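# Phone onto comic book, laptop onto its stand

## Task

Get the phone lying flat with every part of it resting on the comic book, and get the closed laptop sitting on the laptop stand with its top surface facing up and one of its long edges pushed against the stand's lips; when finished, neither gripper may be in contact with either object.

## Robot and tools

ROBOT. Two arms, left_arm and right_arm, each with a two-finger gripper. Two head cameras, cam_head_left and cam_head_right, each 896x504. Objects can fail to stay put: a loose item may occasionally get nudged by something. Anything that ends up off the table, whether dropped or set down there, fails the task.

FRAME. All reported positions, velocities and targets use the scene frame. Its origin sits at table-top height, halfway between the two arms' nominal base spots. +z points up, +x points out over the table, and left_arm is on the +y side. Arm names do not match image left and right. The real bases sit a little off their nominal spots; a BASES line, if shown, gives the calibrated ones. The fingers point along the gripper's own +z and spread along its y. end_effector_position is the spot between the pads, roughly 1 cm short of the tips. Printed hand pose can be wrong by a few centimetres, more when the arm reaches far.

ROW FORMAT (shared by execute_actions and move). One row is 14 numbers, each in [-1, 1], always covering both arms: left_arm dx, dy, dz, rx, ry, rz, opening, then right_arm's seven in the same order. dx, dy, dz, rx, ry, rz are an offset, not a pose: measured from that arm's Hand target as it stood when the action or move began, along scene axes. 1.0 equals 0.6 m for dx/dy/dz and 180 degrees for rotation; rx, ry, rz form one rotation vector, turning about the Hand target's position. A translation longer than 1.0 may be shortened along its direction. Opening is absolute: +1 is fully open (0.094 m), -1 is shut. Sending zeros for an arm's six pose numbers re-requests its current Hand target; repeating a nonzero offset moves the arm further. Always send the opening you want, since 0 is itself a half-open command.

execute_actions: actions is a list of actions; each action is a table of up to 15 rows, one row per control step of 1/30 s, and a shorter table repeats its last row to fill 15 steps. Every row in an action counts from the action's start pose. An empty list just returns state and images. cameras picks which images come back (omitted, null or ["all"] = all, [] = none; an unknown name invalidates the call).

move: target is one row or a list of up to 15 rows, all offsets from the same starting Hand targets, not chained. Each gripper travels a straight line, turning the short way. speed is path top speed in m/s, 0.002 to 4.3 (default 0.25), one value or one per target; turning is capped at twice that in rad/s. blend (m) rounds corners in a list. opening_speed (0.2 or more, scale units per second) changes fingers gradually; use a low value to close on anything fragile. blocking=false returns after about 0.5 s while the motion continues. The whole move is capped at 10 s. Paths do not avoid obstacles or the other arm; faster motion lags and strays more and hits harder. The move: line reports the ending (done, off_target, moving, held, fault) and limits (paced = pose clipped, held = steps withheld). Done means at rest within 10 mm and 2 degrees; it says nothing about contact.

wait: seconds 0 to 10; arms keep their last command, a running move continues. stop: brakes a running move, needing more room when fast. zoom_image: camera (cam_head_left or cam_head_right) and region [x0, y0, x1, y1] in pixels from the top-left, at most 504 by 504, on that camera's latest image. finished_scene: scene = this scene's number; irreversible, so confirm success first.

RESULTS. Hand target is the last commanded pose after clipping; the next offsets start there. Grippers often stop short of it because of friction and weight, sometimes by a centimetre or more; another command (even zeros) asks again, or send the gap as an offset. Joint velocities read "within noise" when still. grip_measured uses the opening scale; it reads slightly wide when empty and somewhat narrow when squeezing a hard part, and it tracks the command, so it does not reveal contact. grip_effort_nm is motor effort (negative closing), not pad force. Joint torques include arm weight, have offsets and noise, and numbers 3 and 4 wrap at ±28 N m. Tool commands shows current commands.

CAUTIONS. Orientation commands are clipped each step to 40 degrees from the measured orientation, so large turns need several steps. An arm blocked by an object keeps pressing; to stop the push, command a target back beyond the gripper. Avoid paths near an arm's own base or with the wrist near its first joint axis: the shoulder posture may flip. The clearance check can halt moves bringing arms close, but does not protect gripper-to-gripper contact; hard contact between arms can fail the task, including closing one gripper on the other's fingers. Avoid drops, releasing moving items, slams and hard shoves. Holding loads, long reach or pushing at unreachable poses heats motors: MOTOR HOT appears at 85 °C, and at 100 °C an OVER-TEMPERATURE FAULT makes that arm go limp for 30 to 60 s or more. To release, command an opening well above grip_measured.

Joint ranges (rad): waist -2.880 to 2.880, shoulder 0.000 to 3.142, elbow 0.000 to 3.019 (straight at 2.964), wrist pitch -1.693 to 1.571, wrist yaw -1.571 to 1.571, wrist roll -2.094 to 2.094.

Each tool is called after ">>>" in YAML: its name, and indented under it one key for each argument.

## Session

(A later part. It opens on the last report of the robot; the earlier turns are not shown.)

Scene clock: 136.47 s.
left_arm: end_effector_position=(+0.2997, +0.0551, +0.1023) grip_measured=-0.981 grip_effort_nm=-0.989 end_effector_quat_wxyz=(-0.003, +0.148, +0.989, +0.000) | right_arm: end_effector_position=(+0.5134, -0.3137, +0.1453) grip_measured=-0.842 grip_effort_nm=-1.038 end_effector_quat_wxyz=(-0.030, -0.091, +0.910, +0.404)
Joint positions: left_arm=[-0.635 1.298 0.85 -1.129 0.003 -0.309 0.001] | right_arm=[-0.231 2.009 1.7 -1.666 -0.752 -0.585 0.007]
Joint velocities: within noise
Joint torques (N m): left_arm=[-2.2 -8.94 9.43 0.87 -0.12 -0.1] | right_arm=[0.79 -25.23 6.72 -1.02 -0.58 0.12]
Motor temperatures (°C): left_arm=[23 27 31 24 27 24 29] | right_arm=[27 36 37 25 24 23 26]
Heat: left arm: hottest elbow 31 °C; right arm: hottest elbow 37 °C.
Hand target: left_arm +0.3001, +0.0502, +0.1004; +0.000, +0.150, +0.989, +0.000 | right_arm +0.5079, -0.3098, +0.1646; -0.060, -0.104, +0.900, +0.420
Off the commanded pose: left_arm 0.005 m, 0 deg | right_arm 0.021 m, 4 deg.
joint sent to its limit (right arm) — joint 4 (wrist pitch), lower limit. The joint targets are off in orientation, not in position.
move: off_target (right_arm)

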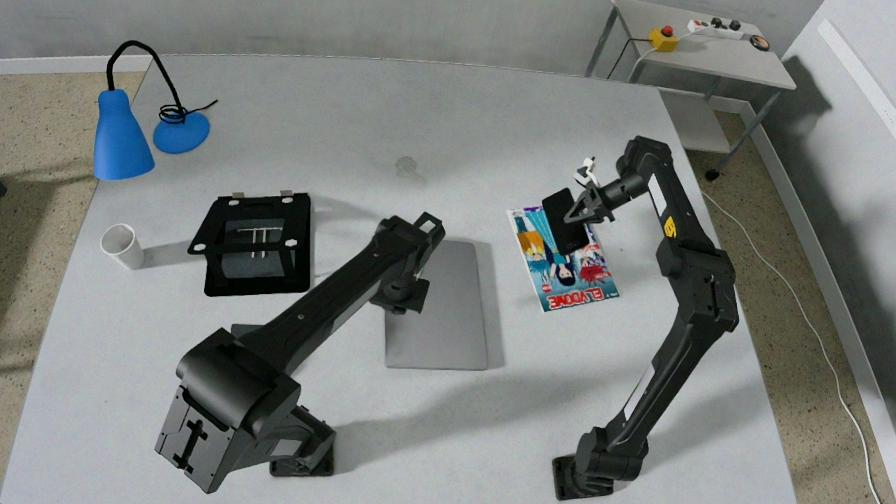

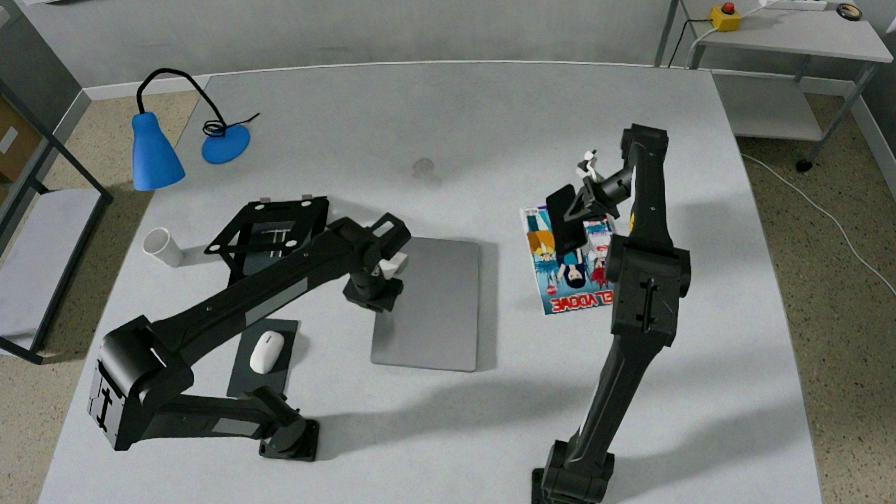

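>>> move:
  target:
    - [0,0,0,0,0,0,-1,-0.078,-0.06,-0.1,0,0,0,-0.95]
    - [0,0,0,0,0,0,-1,-0.078,-0.06,-0.17,0,0,0,-0.95]
  blend: 0.02
  speed: 0.15

>>> zoom_image:
  camera: "cam_head_left"
  region: [500, 180, 660, 340]

>>> zoom_image:
  camera: "cam_head_right"
  region: [500, 180, 660, 340]

Scene clock: 147.33 s.
left_arm: end_effector_position=(+0.2997, +0.0551, +0.1023) grip_measured=-0.981 grip_effort_nm=-0.989 end_effector_quat_wxyz=(-0.003, +0.148, +0.989, +0.000) | right_arm: end_effector_position=(+0.4623, -0.3435, +0.0686) grip_measured=-0.842 grip_effort_nm=-1.043 end_effector_quat_wxyz=(-0.059, -0.106, +0.901, +0.416)
Joint positions: left_arm=[-0.635 1.298 0.85 -1.129 0.003 -0.309 0.001] | right_arm=[-0.302 2.053 1.527 -1.601 -0.705 -0.74 0.007]
Joint velocities: within noise
Joint torques (N m): left_arm=[-2.96 -9.05 9.47 0.59 -0.17 -0.03] | right_arm=[-0.09 -21.25 6.06 -0.58 -0.46 0.05]
Motor temperatures (°C): left_arm=[23 26 31 24 27 24 29] | right_arm=[27 38 36 25 24 23 26]
Heat: left arm: hottest elbow 31 °C; right arm: hottest shoulder 38 °C.
Hand target: left_arm +0.3001, +0.0502, +0.1004; +0.000, +0.150, +0.989, +0.000 | right_arm +0.4612, -0.3458, +0.0626; -0.060, -0.105, +0.900, +0.419
Off the commanded pose: left_arm 0.005 m, 0 deg | right_arm 0.007 m, 0 deg.
move: done

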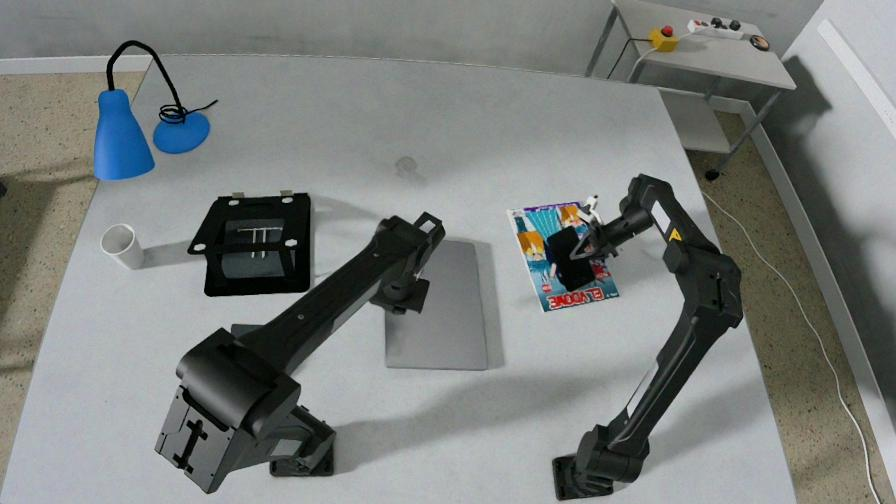

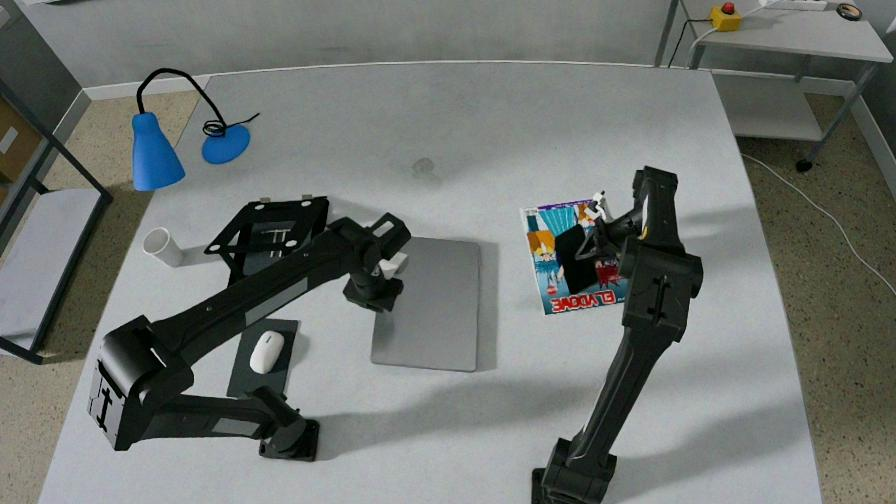

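Scaled by 3.150.

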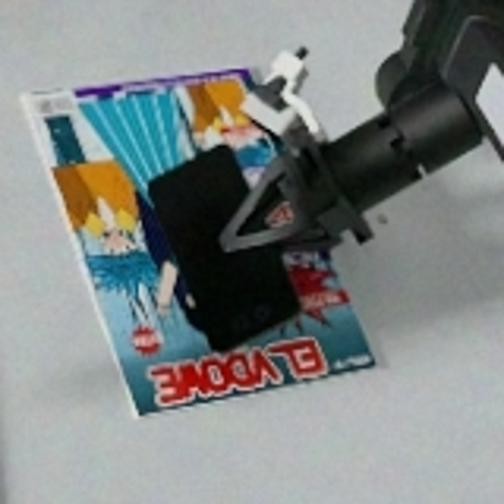

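Scaled by 3.150.

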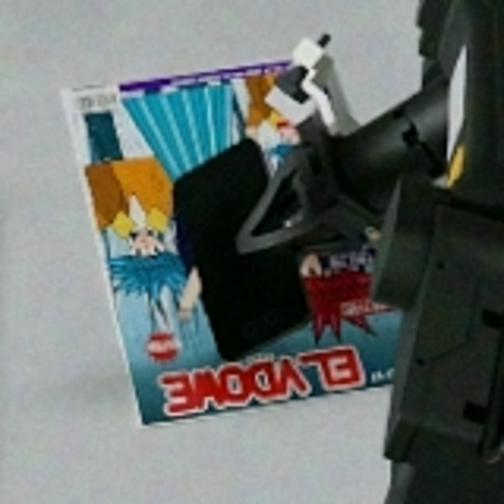

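>>> move:
  target: [0,0,0,0,0,0,-1,0.037,0.018,-0.042,0,0,0,-0.95]
  speed: 0.08

>>> zoom_image:
  camera: "cam_head_left"
  region: [500, 180, 660, 340]

>>> zoom_image:
  camera: "cam_head_right"
  region: [500, 180, 660, 340]

Scene clock: 152.03 s.
left_arm: end_effector_position=(+0.2997, +0.0551, +0.1023) grip_measured=-0.981 grip_effort_nm=-0.989 end_effector_quat_wxyz=(-0.003, +0.148, +0.989, +0.000) | right_arm: end_effector_position=(+0.4677, -0.3379, +0.0417) grip_measured=-0.842 grip_effort_nm=-1.033 end_effector_quat_wxyz=(-0.063, -0.099, +0.897, +0.427)
Joint positions: left_arm=[-0.635 1.298 0.85 -1.129 0.003 -0.309 0.001] | right_arm=[-0.294 2.108 1.528 -1.562 -0.728 -0.731 0.007]
Joint velocities: within noise
Joint torques (N m): left_arm=[-2.55 -9.23 9.47 0.79 -0.14 -0.02] | right_arm=[1.55 -20.13 9.13 -0.4 -0.23 0.24]
Motor temperatures (°C): left_arm=[23 26 31 24 27 24 29] | right_arm=[27 38 35 25 24 23 27]
Heat: left arm: hottest elbow 31 °C; right arm: hottest shoulder 38 °C.
Hand target: left_arm +0.3001, +0.0502, +0.1004; +0.000, +0.150, +0.989, +0.000 | right_arm +0.4835, -0.3350, +0.0374; -0.060, -0.104, +0.900, +0.420
Off the commanded pose: left_arm 0.005 m, 0 deg | right_arm 0.017 m, 1 deg.
move: off_target (right_arm)

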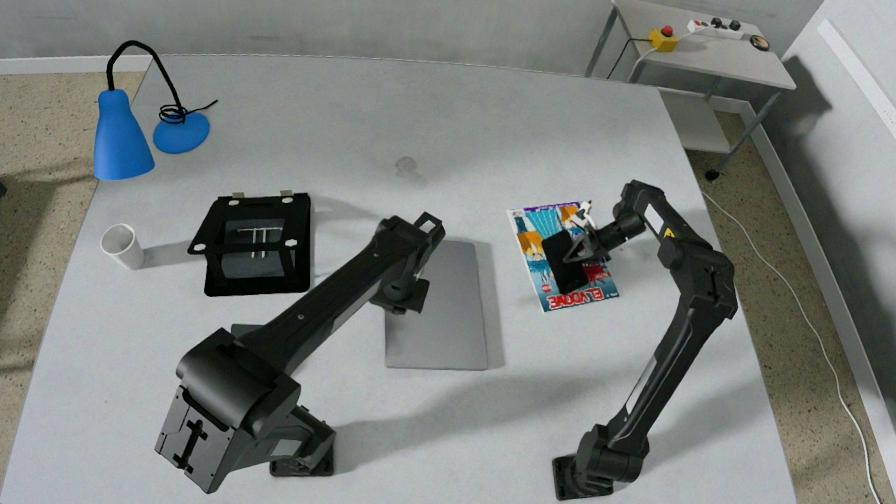

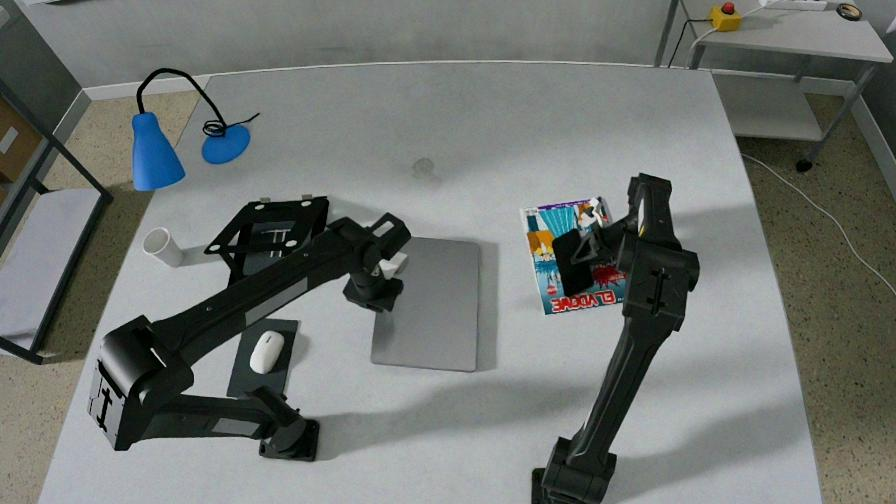

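Scaled by 3.150.

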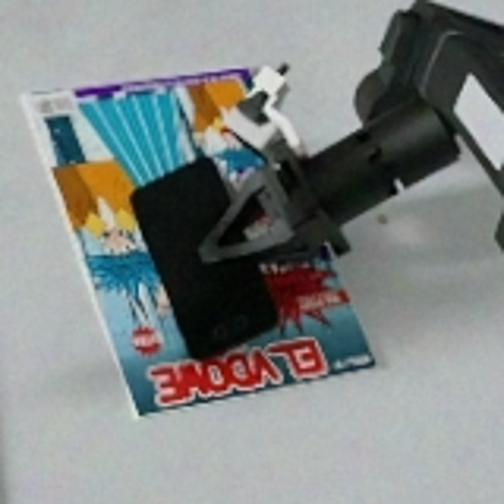

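Scaled by 3.150.

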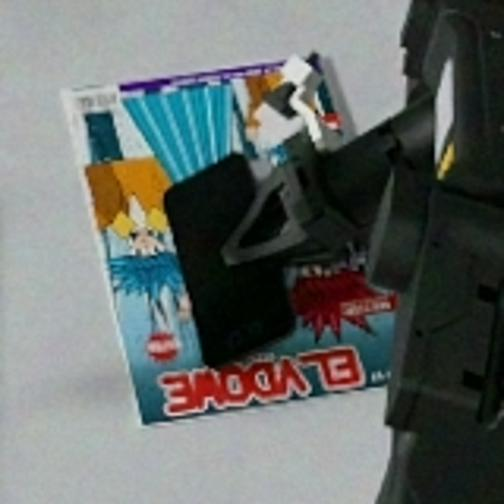

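>>> move:
  target: [0,0,0,0,0,0,-1,-0.02,0,-0.008,0,0,0,-0.3]
  speed: 0.03
  opening_speed: 0.2

>>> zoom_image:
  camera: "cam_head_left"
  region: [500, 180, 660, 340]

>>> zoom_image:
  camera: "cam_head_right"
  region: [500, 180, 660, 340]

Scene clock: 159.37 s.
left_arm: end_effector_position=(+0.2997, +0.0551, +0.1023) grip_measured=-0.981 grip_effort_nm=-0.994 end_effector_quat_wxyz=(-0.003, +0.148, +0.989, +0.000) | right_arm: end_effector_position=(+0.4713, -0.3400, +0.0382) grip_measured=-0.302 grip_effort_nm=0.061 end_effector_quat_wxyz=(-0.054, -0.105, +0.900, +0.420)
Joint positions: left_arm=[-0.635 1.298 0.85 -1.129 0.003 -0.309 0.001] | right_arm=[-0.294 2.108 1.528 -1.536 -0.721 -0.73 0.033]
Joint velocities: within noise
Joint torques (N m): left_arm=[-2.78 -9.88 9.61 0.62 -0.18 -0.08] | right_arm=[1.14 -21.6 6 -0.47 -0.35 0.17]
Motor temperatures (°C): left_arm=[23 26 31 24 27 24 29] | right_arm=[27 37 35 25 24 23 26]
Heat: left arm: hottest elbow 31 °C; right arm: hottest shoulder 37 °C.
Hand target: left_arm +0.3001, +0.0502, +0.1004; +0.000, +0.150, +0.989, +0.000 | right_arm +0.4714, -0.3350, +0.0327; -0.060, -0.105, +0.900, +0.420
Off the commanded pose: left_arm 0.005 m, 0 deg | right_arm 0.007 m, 1 deg.
move: done

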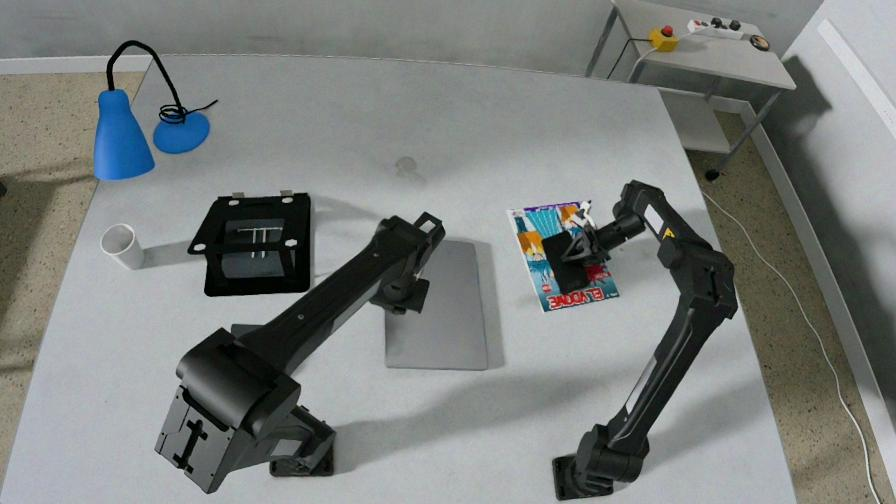

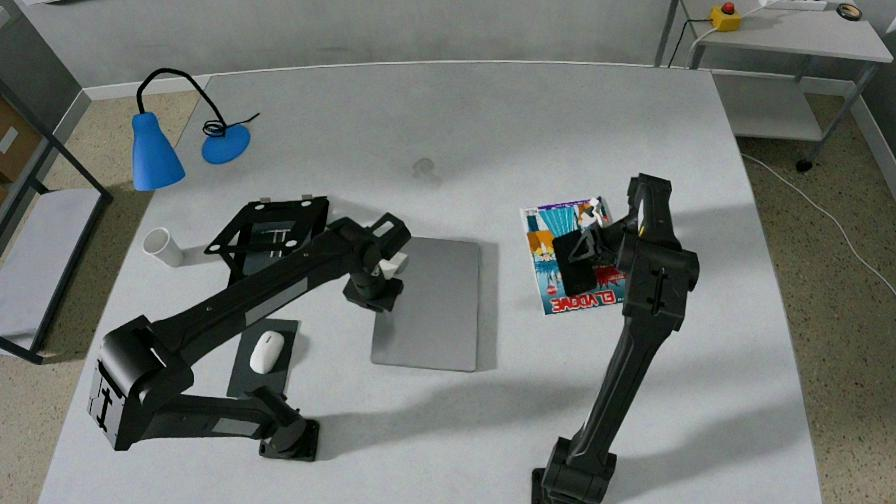

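Scaled by 3.150.

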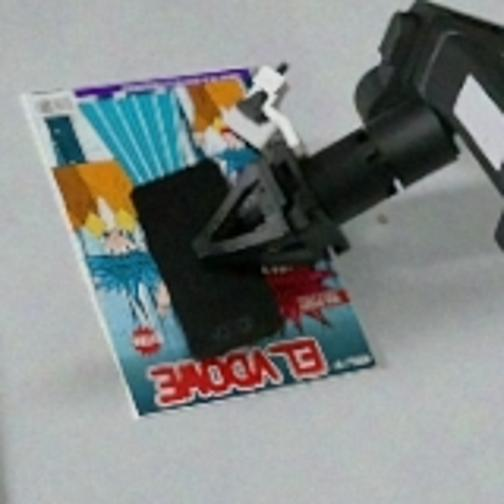

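Scaled by 3.150.

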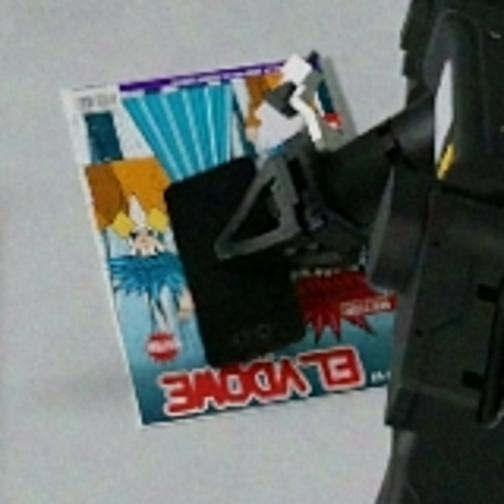

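>>> move:
  target: [0,0,0,0,0,0,-1,0.035,-0.16,0,0,0,0,-0.3]
  speed: 0.06

>>> zoom_image:
  camera: "cam_head_left"
  region: [500, 180, 660, 340]

>>> zoom_image:
  camera: "cam_head_right"
  region: [500, 180, 660, 340]

Scene clock: 165.43 s.
left_arm: end_effector_position=(+0.2997, +0.0551, +0.1023) grip_measured=-0.981 grip_effort_nm=-0.989 end_effector_quat_wxyz=(-0.003, +0.148, +0.989, +0.000) | right_arm: end_effector_position=(+0.4817, -0.4211, +0.0371) grip_measured=-0.301 grip_effort_nm=0.061 end_effector_quat_wxyz=(-0.052, -0.100, +0.904, +0.412)
Joint positions: left_arm=[-0.635 1.298 0.85 -1.129 0.003 -0.309 0.001] | right_arm=[-0.419 2.199 1.69 -1.668 -0.646 -0.842 0.033]
Joint velocities: within noise
Joint torques (N m): left_arm=[-2.55 -9.52 9.5 0.81 -0.16 -0.1] | right_arm=[-0.15 -20.78 9.92 -1.37 -0.24 0.05]
Motor temperatures (°C): left_arm=[23 26 31 24 27 24 29] | right_arm=[27 37 35 25 24 23 26]
Heat: left arm: hottest elbow 31 °C; right arm: hottest shoulder 37 °C.
Hand target: left_arm +0.3001, +0.0502, +0.1004; +0.000, +0.151, +0.989, +0.000 | right_arm +0.4924, -0.4310, +0.0328; -0.060, -0.105, +0.900, +0.419
Off the commanded pose: left_arm 0.005 m, 0 deg | right_arm 0.015 m, 2 deg.
joint sent to its limit (right arm) — joint 4 (wrist pitch), lower limit. The joint targets still meet the commanded pose.
move: off_target (right_arm)

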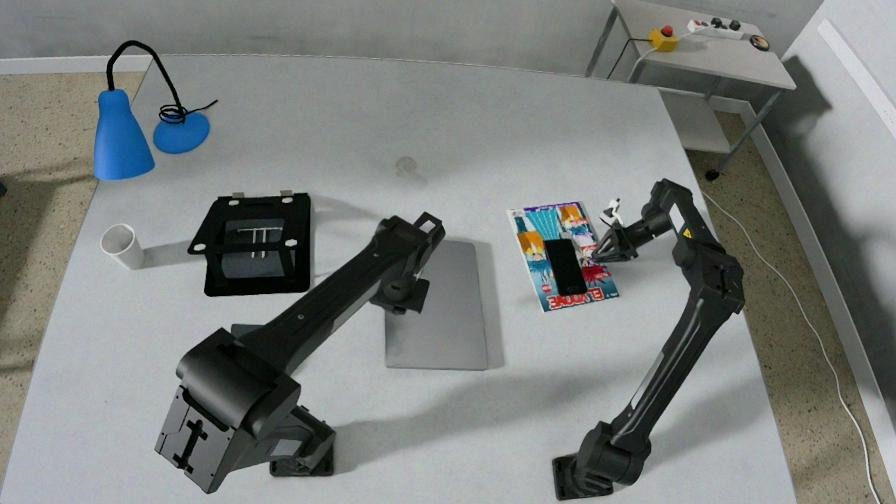

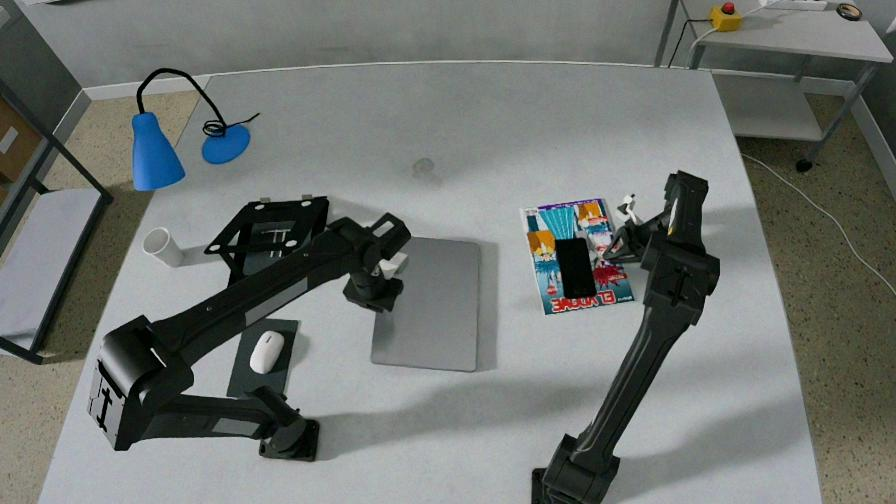

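Scaled by 3.150.

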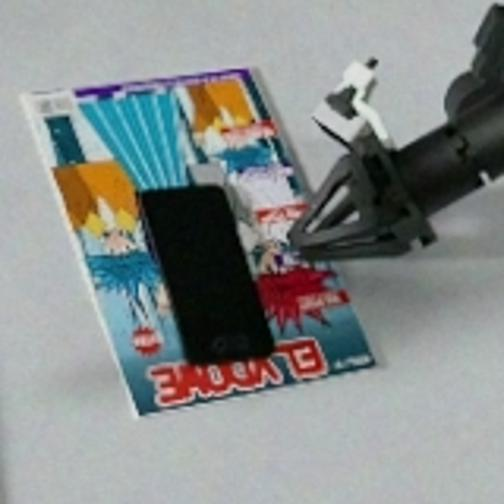

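Scaled by 3.150.

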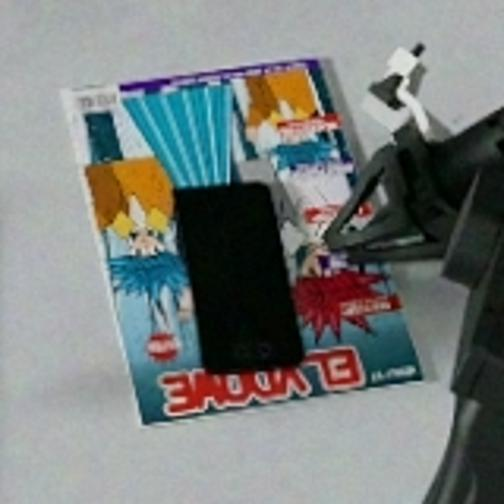

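>>> move:
  target: [0,0,0.2,0,0,0,1,0,-0.1,0.2,-0.272,-0.058,0,1]

>>> zoom_image:
  camera: "cam_head_left"
  region: [590, 140, 730, 280]

>>> zoom_image:
  camera: "cam_head_left"
  region: [350, 200, 450, 330]

>>> zoom_image:
  camera: "cam_head_right"
  region: [330, 200, 430, 330]

>>> zoom_image:
  camera: "cam_head_left"
  region: [370, 330, 500, 390]

>>> zoom_image:
  camera: "cam_head_left"
  region: [450, 230, 510, 290]

Scene clock: 198.10 s.
left_arm: end_effector_position=(+0.2868, +0.0640, +0.1906) grip_measured=+0.998 grip_effort_nm=0.134 end_effector_quat_wxyz=(-0.033, +0.148, +0.988, +0.014) | right_arm: end_effector_position=(+0.4923, -0.4971, +0.1508) grip_measured=+0.999 grip_effort_nm=0.061 end_effector_quat_wxyz=(-0.022, -0.106, +0.994, +0.002)
Joint positions: left_arm=[-0.635 1.219 1.025 -1.448 0.003 -0.309 0.094] | right_arm=[-0.346 1.848 1.637 -1.402 0.015 -0.551 0.094]
Joint velocities: within noise
Joint torques (N m): left_arm=[-1.79 -10.64 16.53 -0.2 -0.07 -0.09] | right_arm=[1.2 -22.42 7.09 0.42 0.08 0.23]
Motor temperatures (°C): left_arm=[23 26 31 24 27 24 29] | right_arm=[27 38 35 25 24 23 25]
Heat: left arm: hottest elbow 31 °C; right arm: hottest shoulder 38 °C.
Hand target: left_arm +0.3001, +0.0502, +0.2203; +0.000, +0.151, +0.989, +0.000 | right_arm +0.4924, -0.4909, +0.1526; -0.018, -0.107, +0.994, -0.001
Off the commanded pose: left_arm 0.035 m, 4 deg | right_arm 0.006 m, 1 deg.
move: off_target (left_arm)

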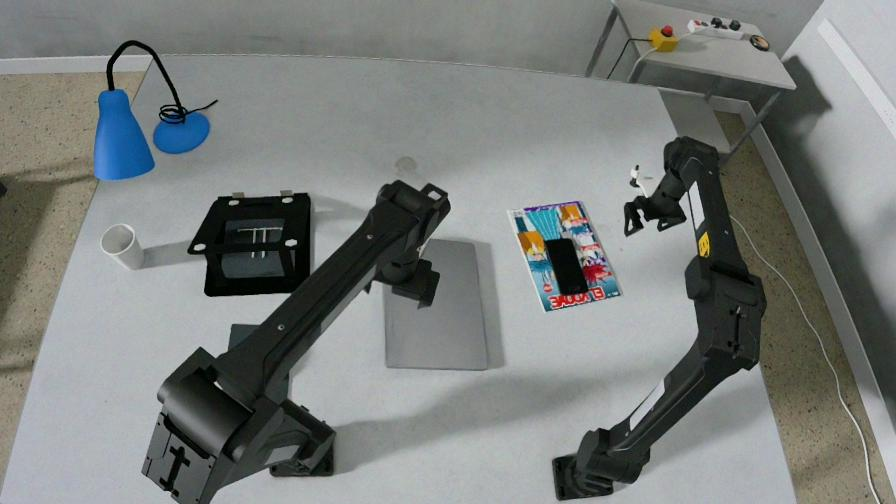

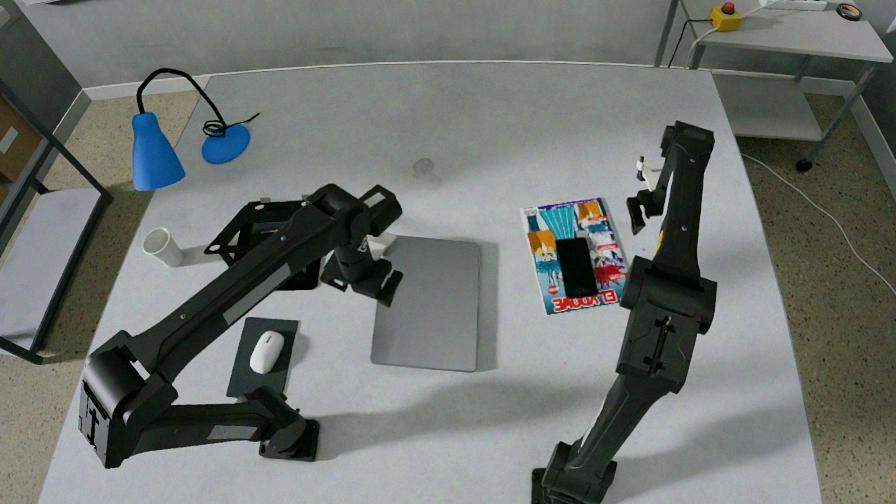

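Scaled by 3.600.

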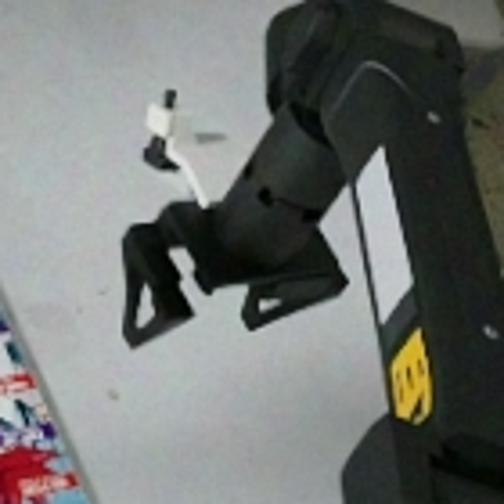

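Scaled by 3.877.

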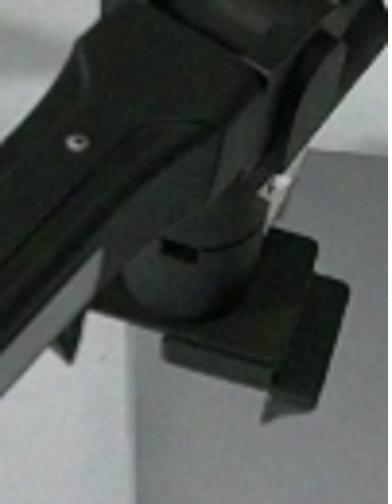

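Scaled by 3.877.

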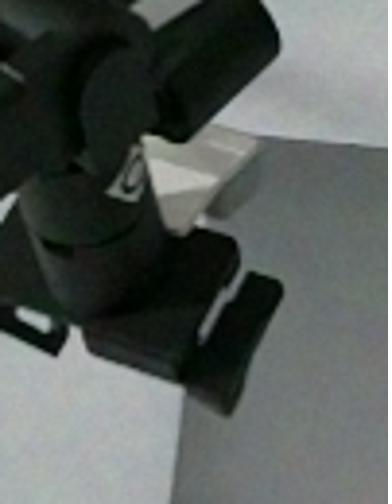

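Scaled by 3.877.

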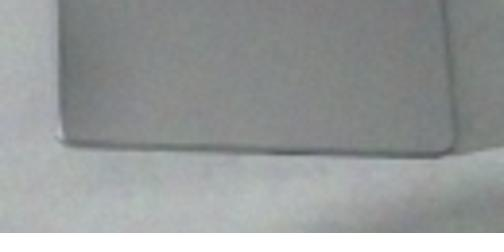

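Scaled by 8.400.

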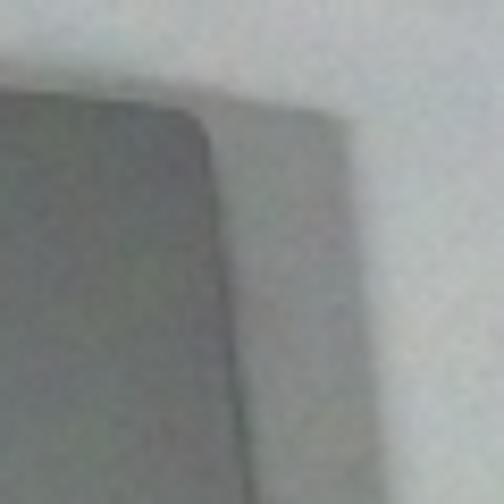

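>>> move:
  target:
    - [-0.16,0.41,0,0,0,0,-1,0,0,0,0,0,0,-1]
    - [-0.16,0.41,0,0,0,0,-1,-0.054,0.427,-0.05,0,0,0,-1]
    - [-0.16,0.41,0,0,0,0,-1,-0.054,0.427,-0.16,0,0,0,-1]
  blend: 0.02

>>> zoom_image:
  camera: "cam_head_left"
  region: [430, 180, 590, 340]

>>> zoom_image:
  camera: "cam_head_right"
  region: [430, 180, 590, 340]

Scene clock: 236.70 s.
left_arm: end_effector_position=(+0.2071, +0.2947, +0.2226) grip_measured=-0.981 grip_effort_nm=-0.994 end_effector_quat_wxyz=(+0.009, +0.154, +0.988, +0.006) | right_arm: end_effector_position=(+0.4626, -0.2349, +0.0702) grip_measured=-0.991 grip_effort_nm=-0.491 end_effector_quat_wxyz=(-0.008, -0.110, +0.994, +0.000)
Joint positions: left_arm=[0.258 0.772 0.837 -1.616 -0.003 0.595 0.001] | right_arm=[0.146 1.763 1.292 -1.116 -0.001 -0.07 0]
Joint velocities: within noise
Joint torques (N m): left_arm=[-0.62 -2.2 10.19 0.12 0.16 0.09] | right_arm=[0.56 -16.73 6.64 0.5 0.1 0.25]
Motor temperatures (°C): left_arm=[23 26 35 24 27 24 28] | right_arm=[27 40 35 25 24 23 25]
Heat: left arm: hottest elbow 35 °C; right arm: hottest shoulder 40 °C.
Hand target: left_arm +0.2041, +0.2962, +0.2203; +0.000, +0.150, +0.989, +0.000 | right_arm +0.4601, -0.2348, +0.0565; -0.018, -0.107, +0.994, -0.002
Off the commanded pose: left_arm 0.004 m, 1 deg | right_arm 0.014 m, 1 deg.
move: off_target (right_arm); blend cut to 0 m at target 1

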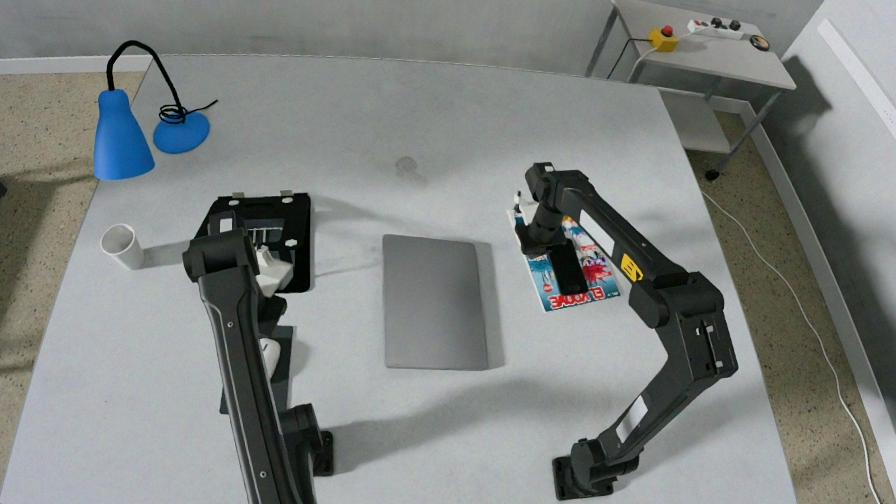

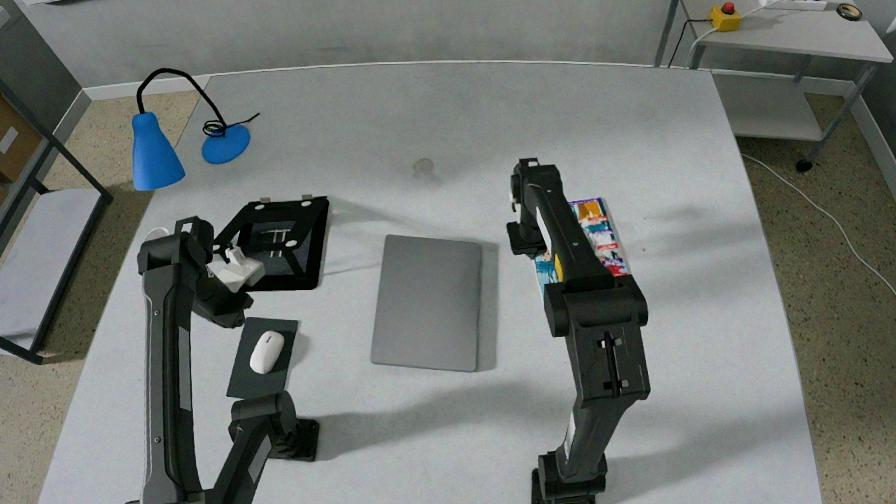

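Scaled by 3.150.

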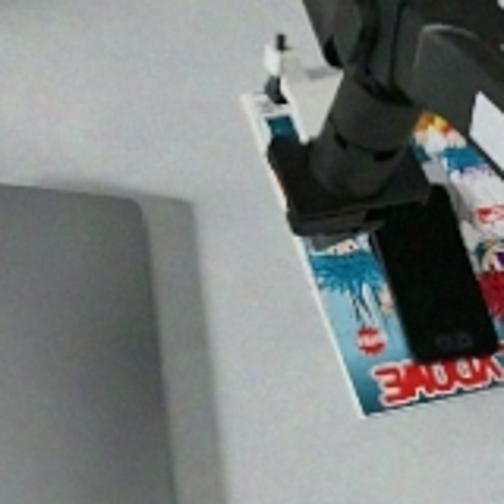

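Scaled by 3.150.

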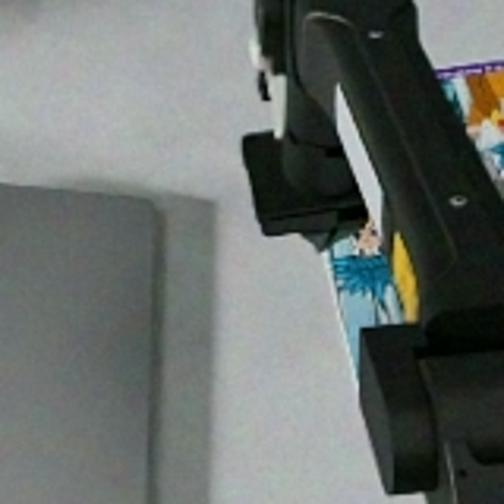

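>>> move:
  target:
    - [0,0,0,0,0,0,-1,-0.01,0.1,0,0,0,0,-1]
    - [0,0,0,0,0,0,-1,-0.01,0.1,-0.063,0,0,0,-1]
  speed: 0.12

>>> zoom_image:
  camera: "cam_head_left"
  region: [430, 180, 590, 340]

>>> zoom_image:
  camera: "cam_head_right"
  region: [430, 180, 590, 340]

Scene clock: 244.00 s.
left_arm: end_effector_position=(+0.2071, +0.2947, +0.2226) grip_measured=-0.981 grip_effort_nm=-0.989 end_effector_quat_wxyz=(+0.009, +0.154, +0.988, +0.006) | right_arm: end_effector_position=(+0.4578, -0.1764, +0.0324) grip_measured=-0.991 grip_effort_nm=-0.496 end_effector_quat_wxyz=(-0.008, -0.109, +0.994, +0.000)
Joint positions: left_arm=[0.258 0.772 0.837 -1.616 -0.003 0.595 0.001] | right_arm=[0.262 1.828 1.273 -1.033 -0.002 0.05 0]
Joint velocities: within noise
Joint torques (N m): left_arm=[-0.62 -2.67 10.21 0.09 0.15 0.07] | right_arm=[0.73 -16.97 6.34 0.49 0 0.2]
Motor temperatures (°C): left_arm=[23 26 35 24 27 24 29] | right_arm=[27 39 35 25 24 23 25]
Heat: left arm: hottest elbow 35 °C; right arm: hottest shoulder 39 °C.
Hand target: left_arm +0.2041, +0.2962, +0.2203; +0.000, +0.150, +0.989, +0.000 | right_arm +0.4541, -0.1748, +0.0188; -0.018, -0.107, +0.994, -0.001
Off the commanded pose: left_arm 0.004 m, 1 deg | right_arm 0.014 m, 1 deg.
move: off_target (right_arm)

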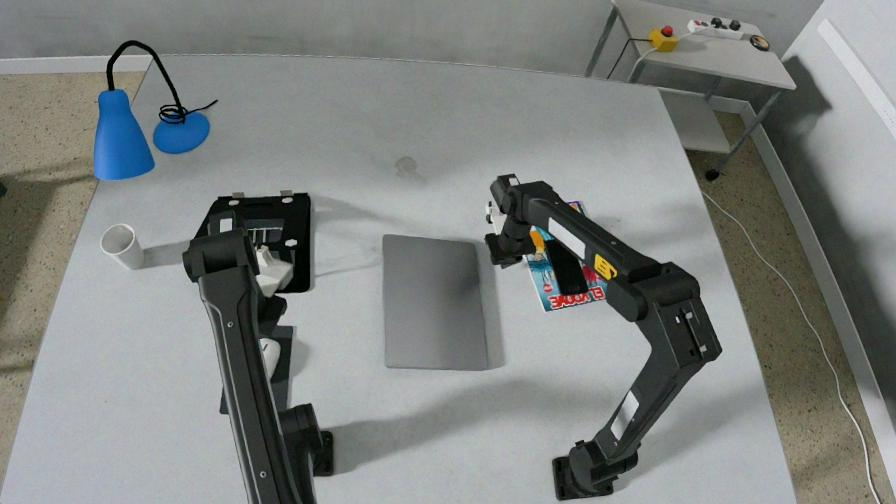

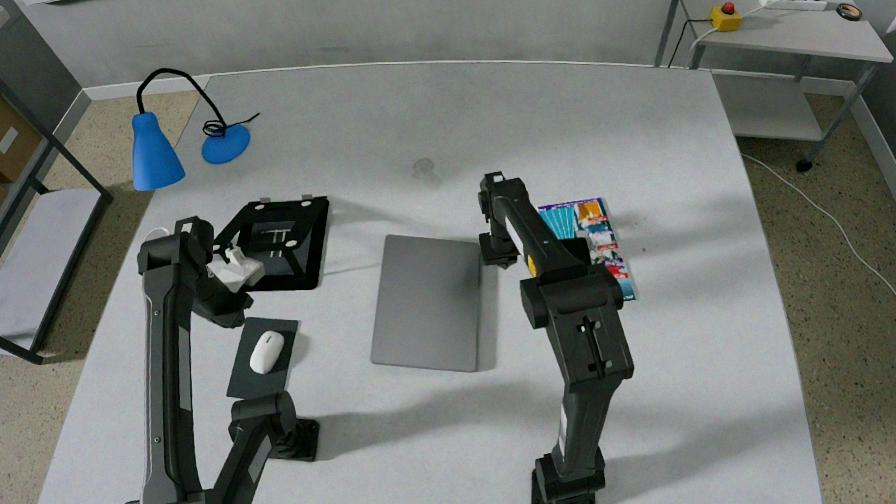

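Scaled by 3.150.

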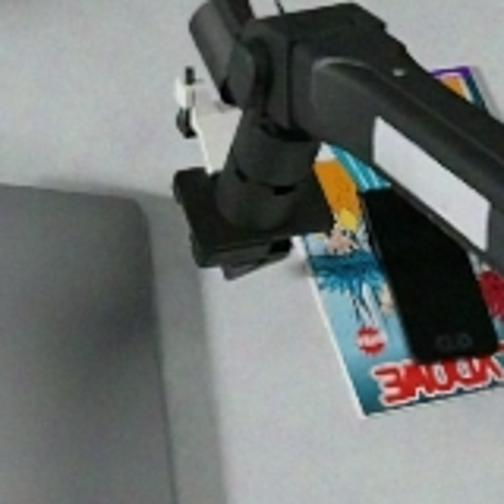

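Scaled by 3.150.

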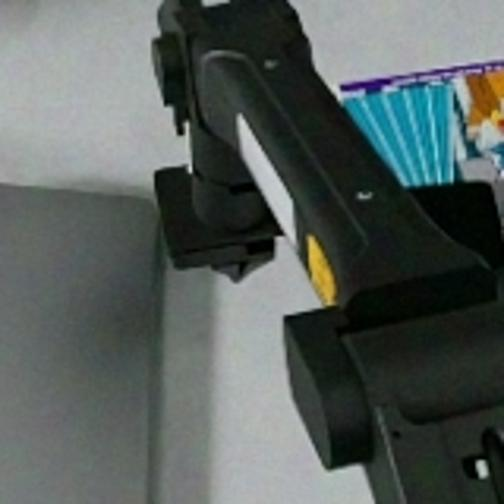

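>>> move:
  target:
    - [0,0,0,0,0,0,-1,0,0,-0.022,0,0,0,-1]
    - [0,0,0,0,0,0,-1,0.0,0.27,-0.022,0,0,0,-1]
  speed: 0.1

>>> zoom_image:
  camera: "cam_head_left"
  region: [360, 200, 560, 400]

Scene clock: 249.80 s.
left_arm: end_effector_position=(+0.2071, +0.2947, +0.2226) grip_measured=-0.981 grip_effort_nm=-0.994 end_effector_quat_wxyz=(+0.009, +0.154, +0.988, +0.006) | right_arm: end_effector_position=(+0.4528, -0.0368, +0.0142) grip_measured=-0.991 grip_effort_nm=-0.491 end_effector_quat_wxyz=(-0.011, -0.097, +0.995, -0.007)
Joint positions: left_arm=[0.258 0.772 0.837 -1.616 -0.003 0.595 0.001] | right_arm=[0.512 1.966 1.434 -1.064 0.004 0.322 0]
Joint velocities: within noise
Joint torques (N m): left_arm=[-0.03 -1.55 10.26 -0.03 0.13 0.09] | right_arm=[2.55 -18.08 10.37 -0.34 -0.49 0.23]
Motor temperatures (°C): left_arm=[23 26 35 24 27 24 29] | right_arm=[27 38 35 25 24 23 25]
Heat: left arm: hottest elbow 35 °C; right arm: hottest shoulder 38 °C.
Hand target: left_arm +0.2041, +0.2962, +0.2203; +0.000, +0.150, +0.989, +0.000 | right_arm +0.4542, -0.0128, +0.0056; -0.018, -0.107, +0.994, -0.002
Off the commanded pose: left_arm 0.004 m, 1 deg | right_arm 0.026 m, 2 deg.
move: off_target (right_arm)

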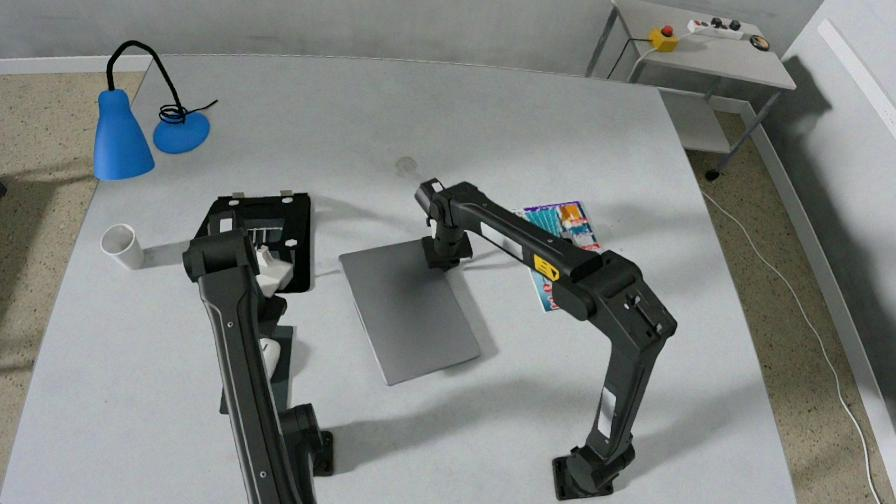

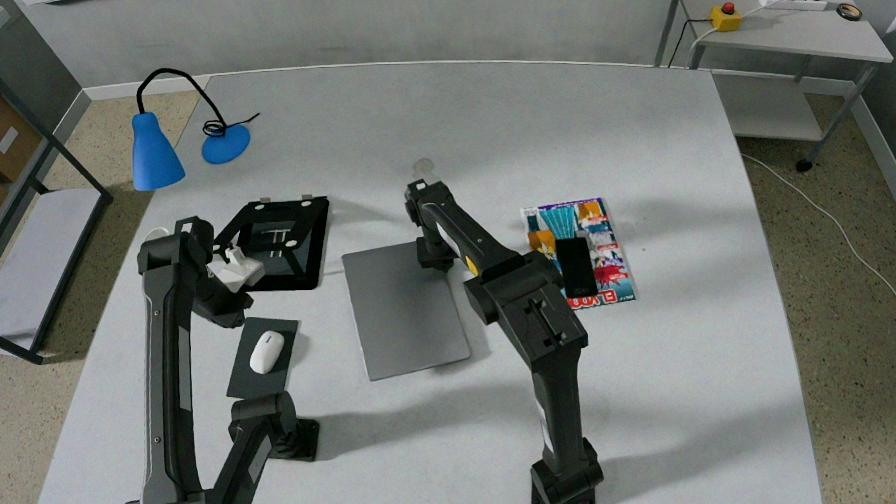

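Scaled by 2.520.

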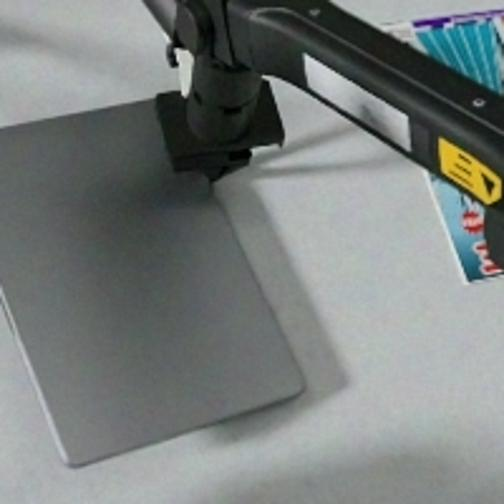

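>>> move:
  target:
    - [0,0,0,0,0,0,-1,-0.04,0.12,0.0,0,0,0,-1]
    - [0,0,0,0,0,0,-1,-0.12,0.21,0,0,0,0,-1]
  speed: 0.1
  blend: 0.03

>>> zoom_image:
  camera: "cam_head_left"
  region: [320, 200, 520, 400]

Scene clock: 255.80 s.
left_arm: end_effector_position=(+0.2071, +0.2947, +0.2226) grip_measured=-0.981 grip_effort_nm=-0.994 end_effector_quat_wxyz=(+0.009, +0.154, +0.988, +0.006) | right_arm: end_effector_position=(+0.3853, +0.0951, +0.0152) grip_measured=-0.991 grip_effort_nm=-0.486 end_effector_quat_wxyz=(-0.009, -0.100, +0.995, -0.001)
Joint positions: left_arm=[0.258 0.772 0.837 -1.616 -0.003 0.595 0.001] | right_arm=[0.766 2.017 1.521 -1.09 -0.009 0.571 0]
Joint velocities: within noise
Joint torques (N m): left_arm=[-0.38 -1.9 10.13 -0.1 0.14 0.08] | right_arm=[2.02 -19.31 10.28 -0.4 -0.33 0.25]
Motor temperatures (°C): left_arm=[23 26 35 24 27 24 29] | right_arm=[27 38 36 25 24 23 26]
Heat: left arm: hottest elbow 35 °C; right arm: hottest shoulder 38 °C.
Hand target: left_arm +0.2041, +0.2962, +0.2203; +0.000, +0.150, +0.989, +0.000 | right_arm +0.3821, +0.1133, +0.0057; -0.018, -0.107, +0.994, -0.001
Off the commanded pose: left_arm 0.004 m, 1 deg | right_arm 0.021 m, 1 deg.
move: off_target (right_arm)

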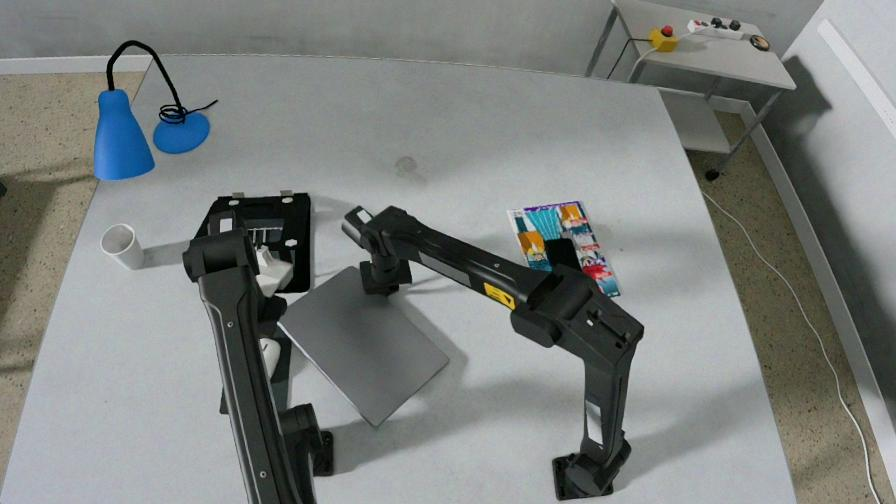

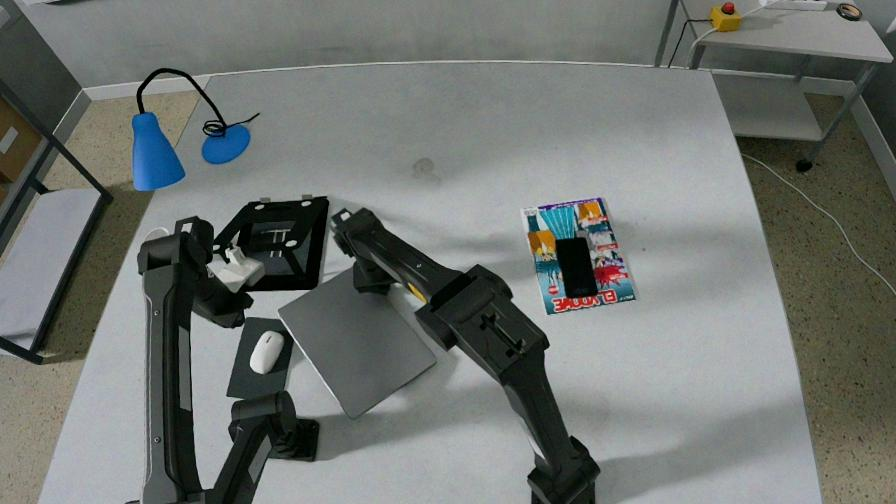

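Scaled by 2.520.

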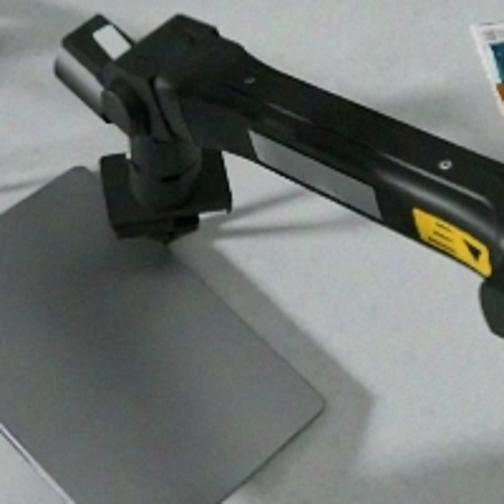

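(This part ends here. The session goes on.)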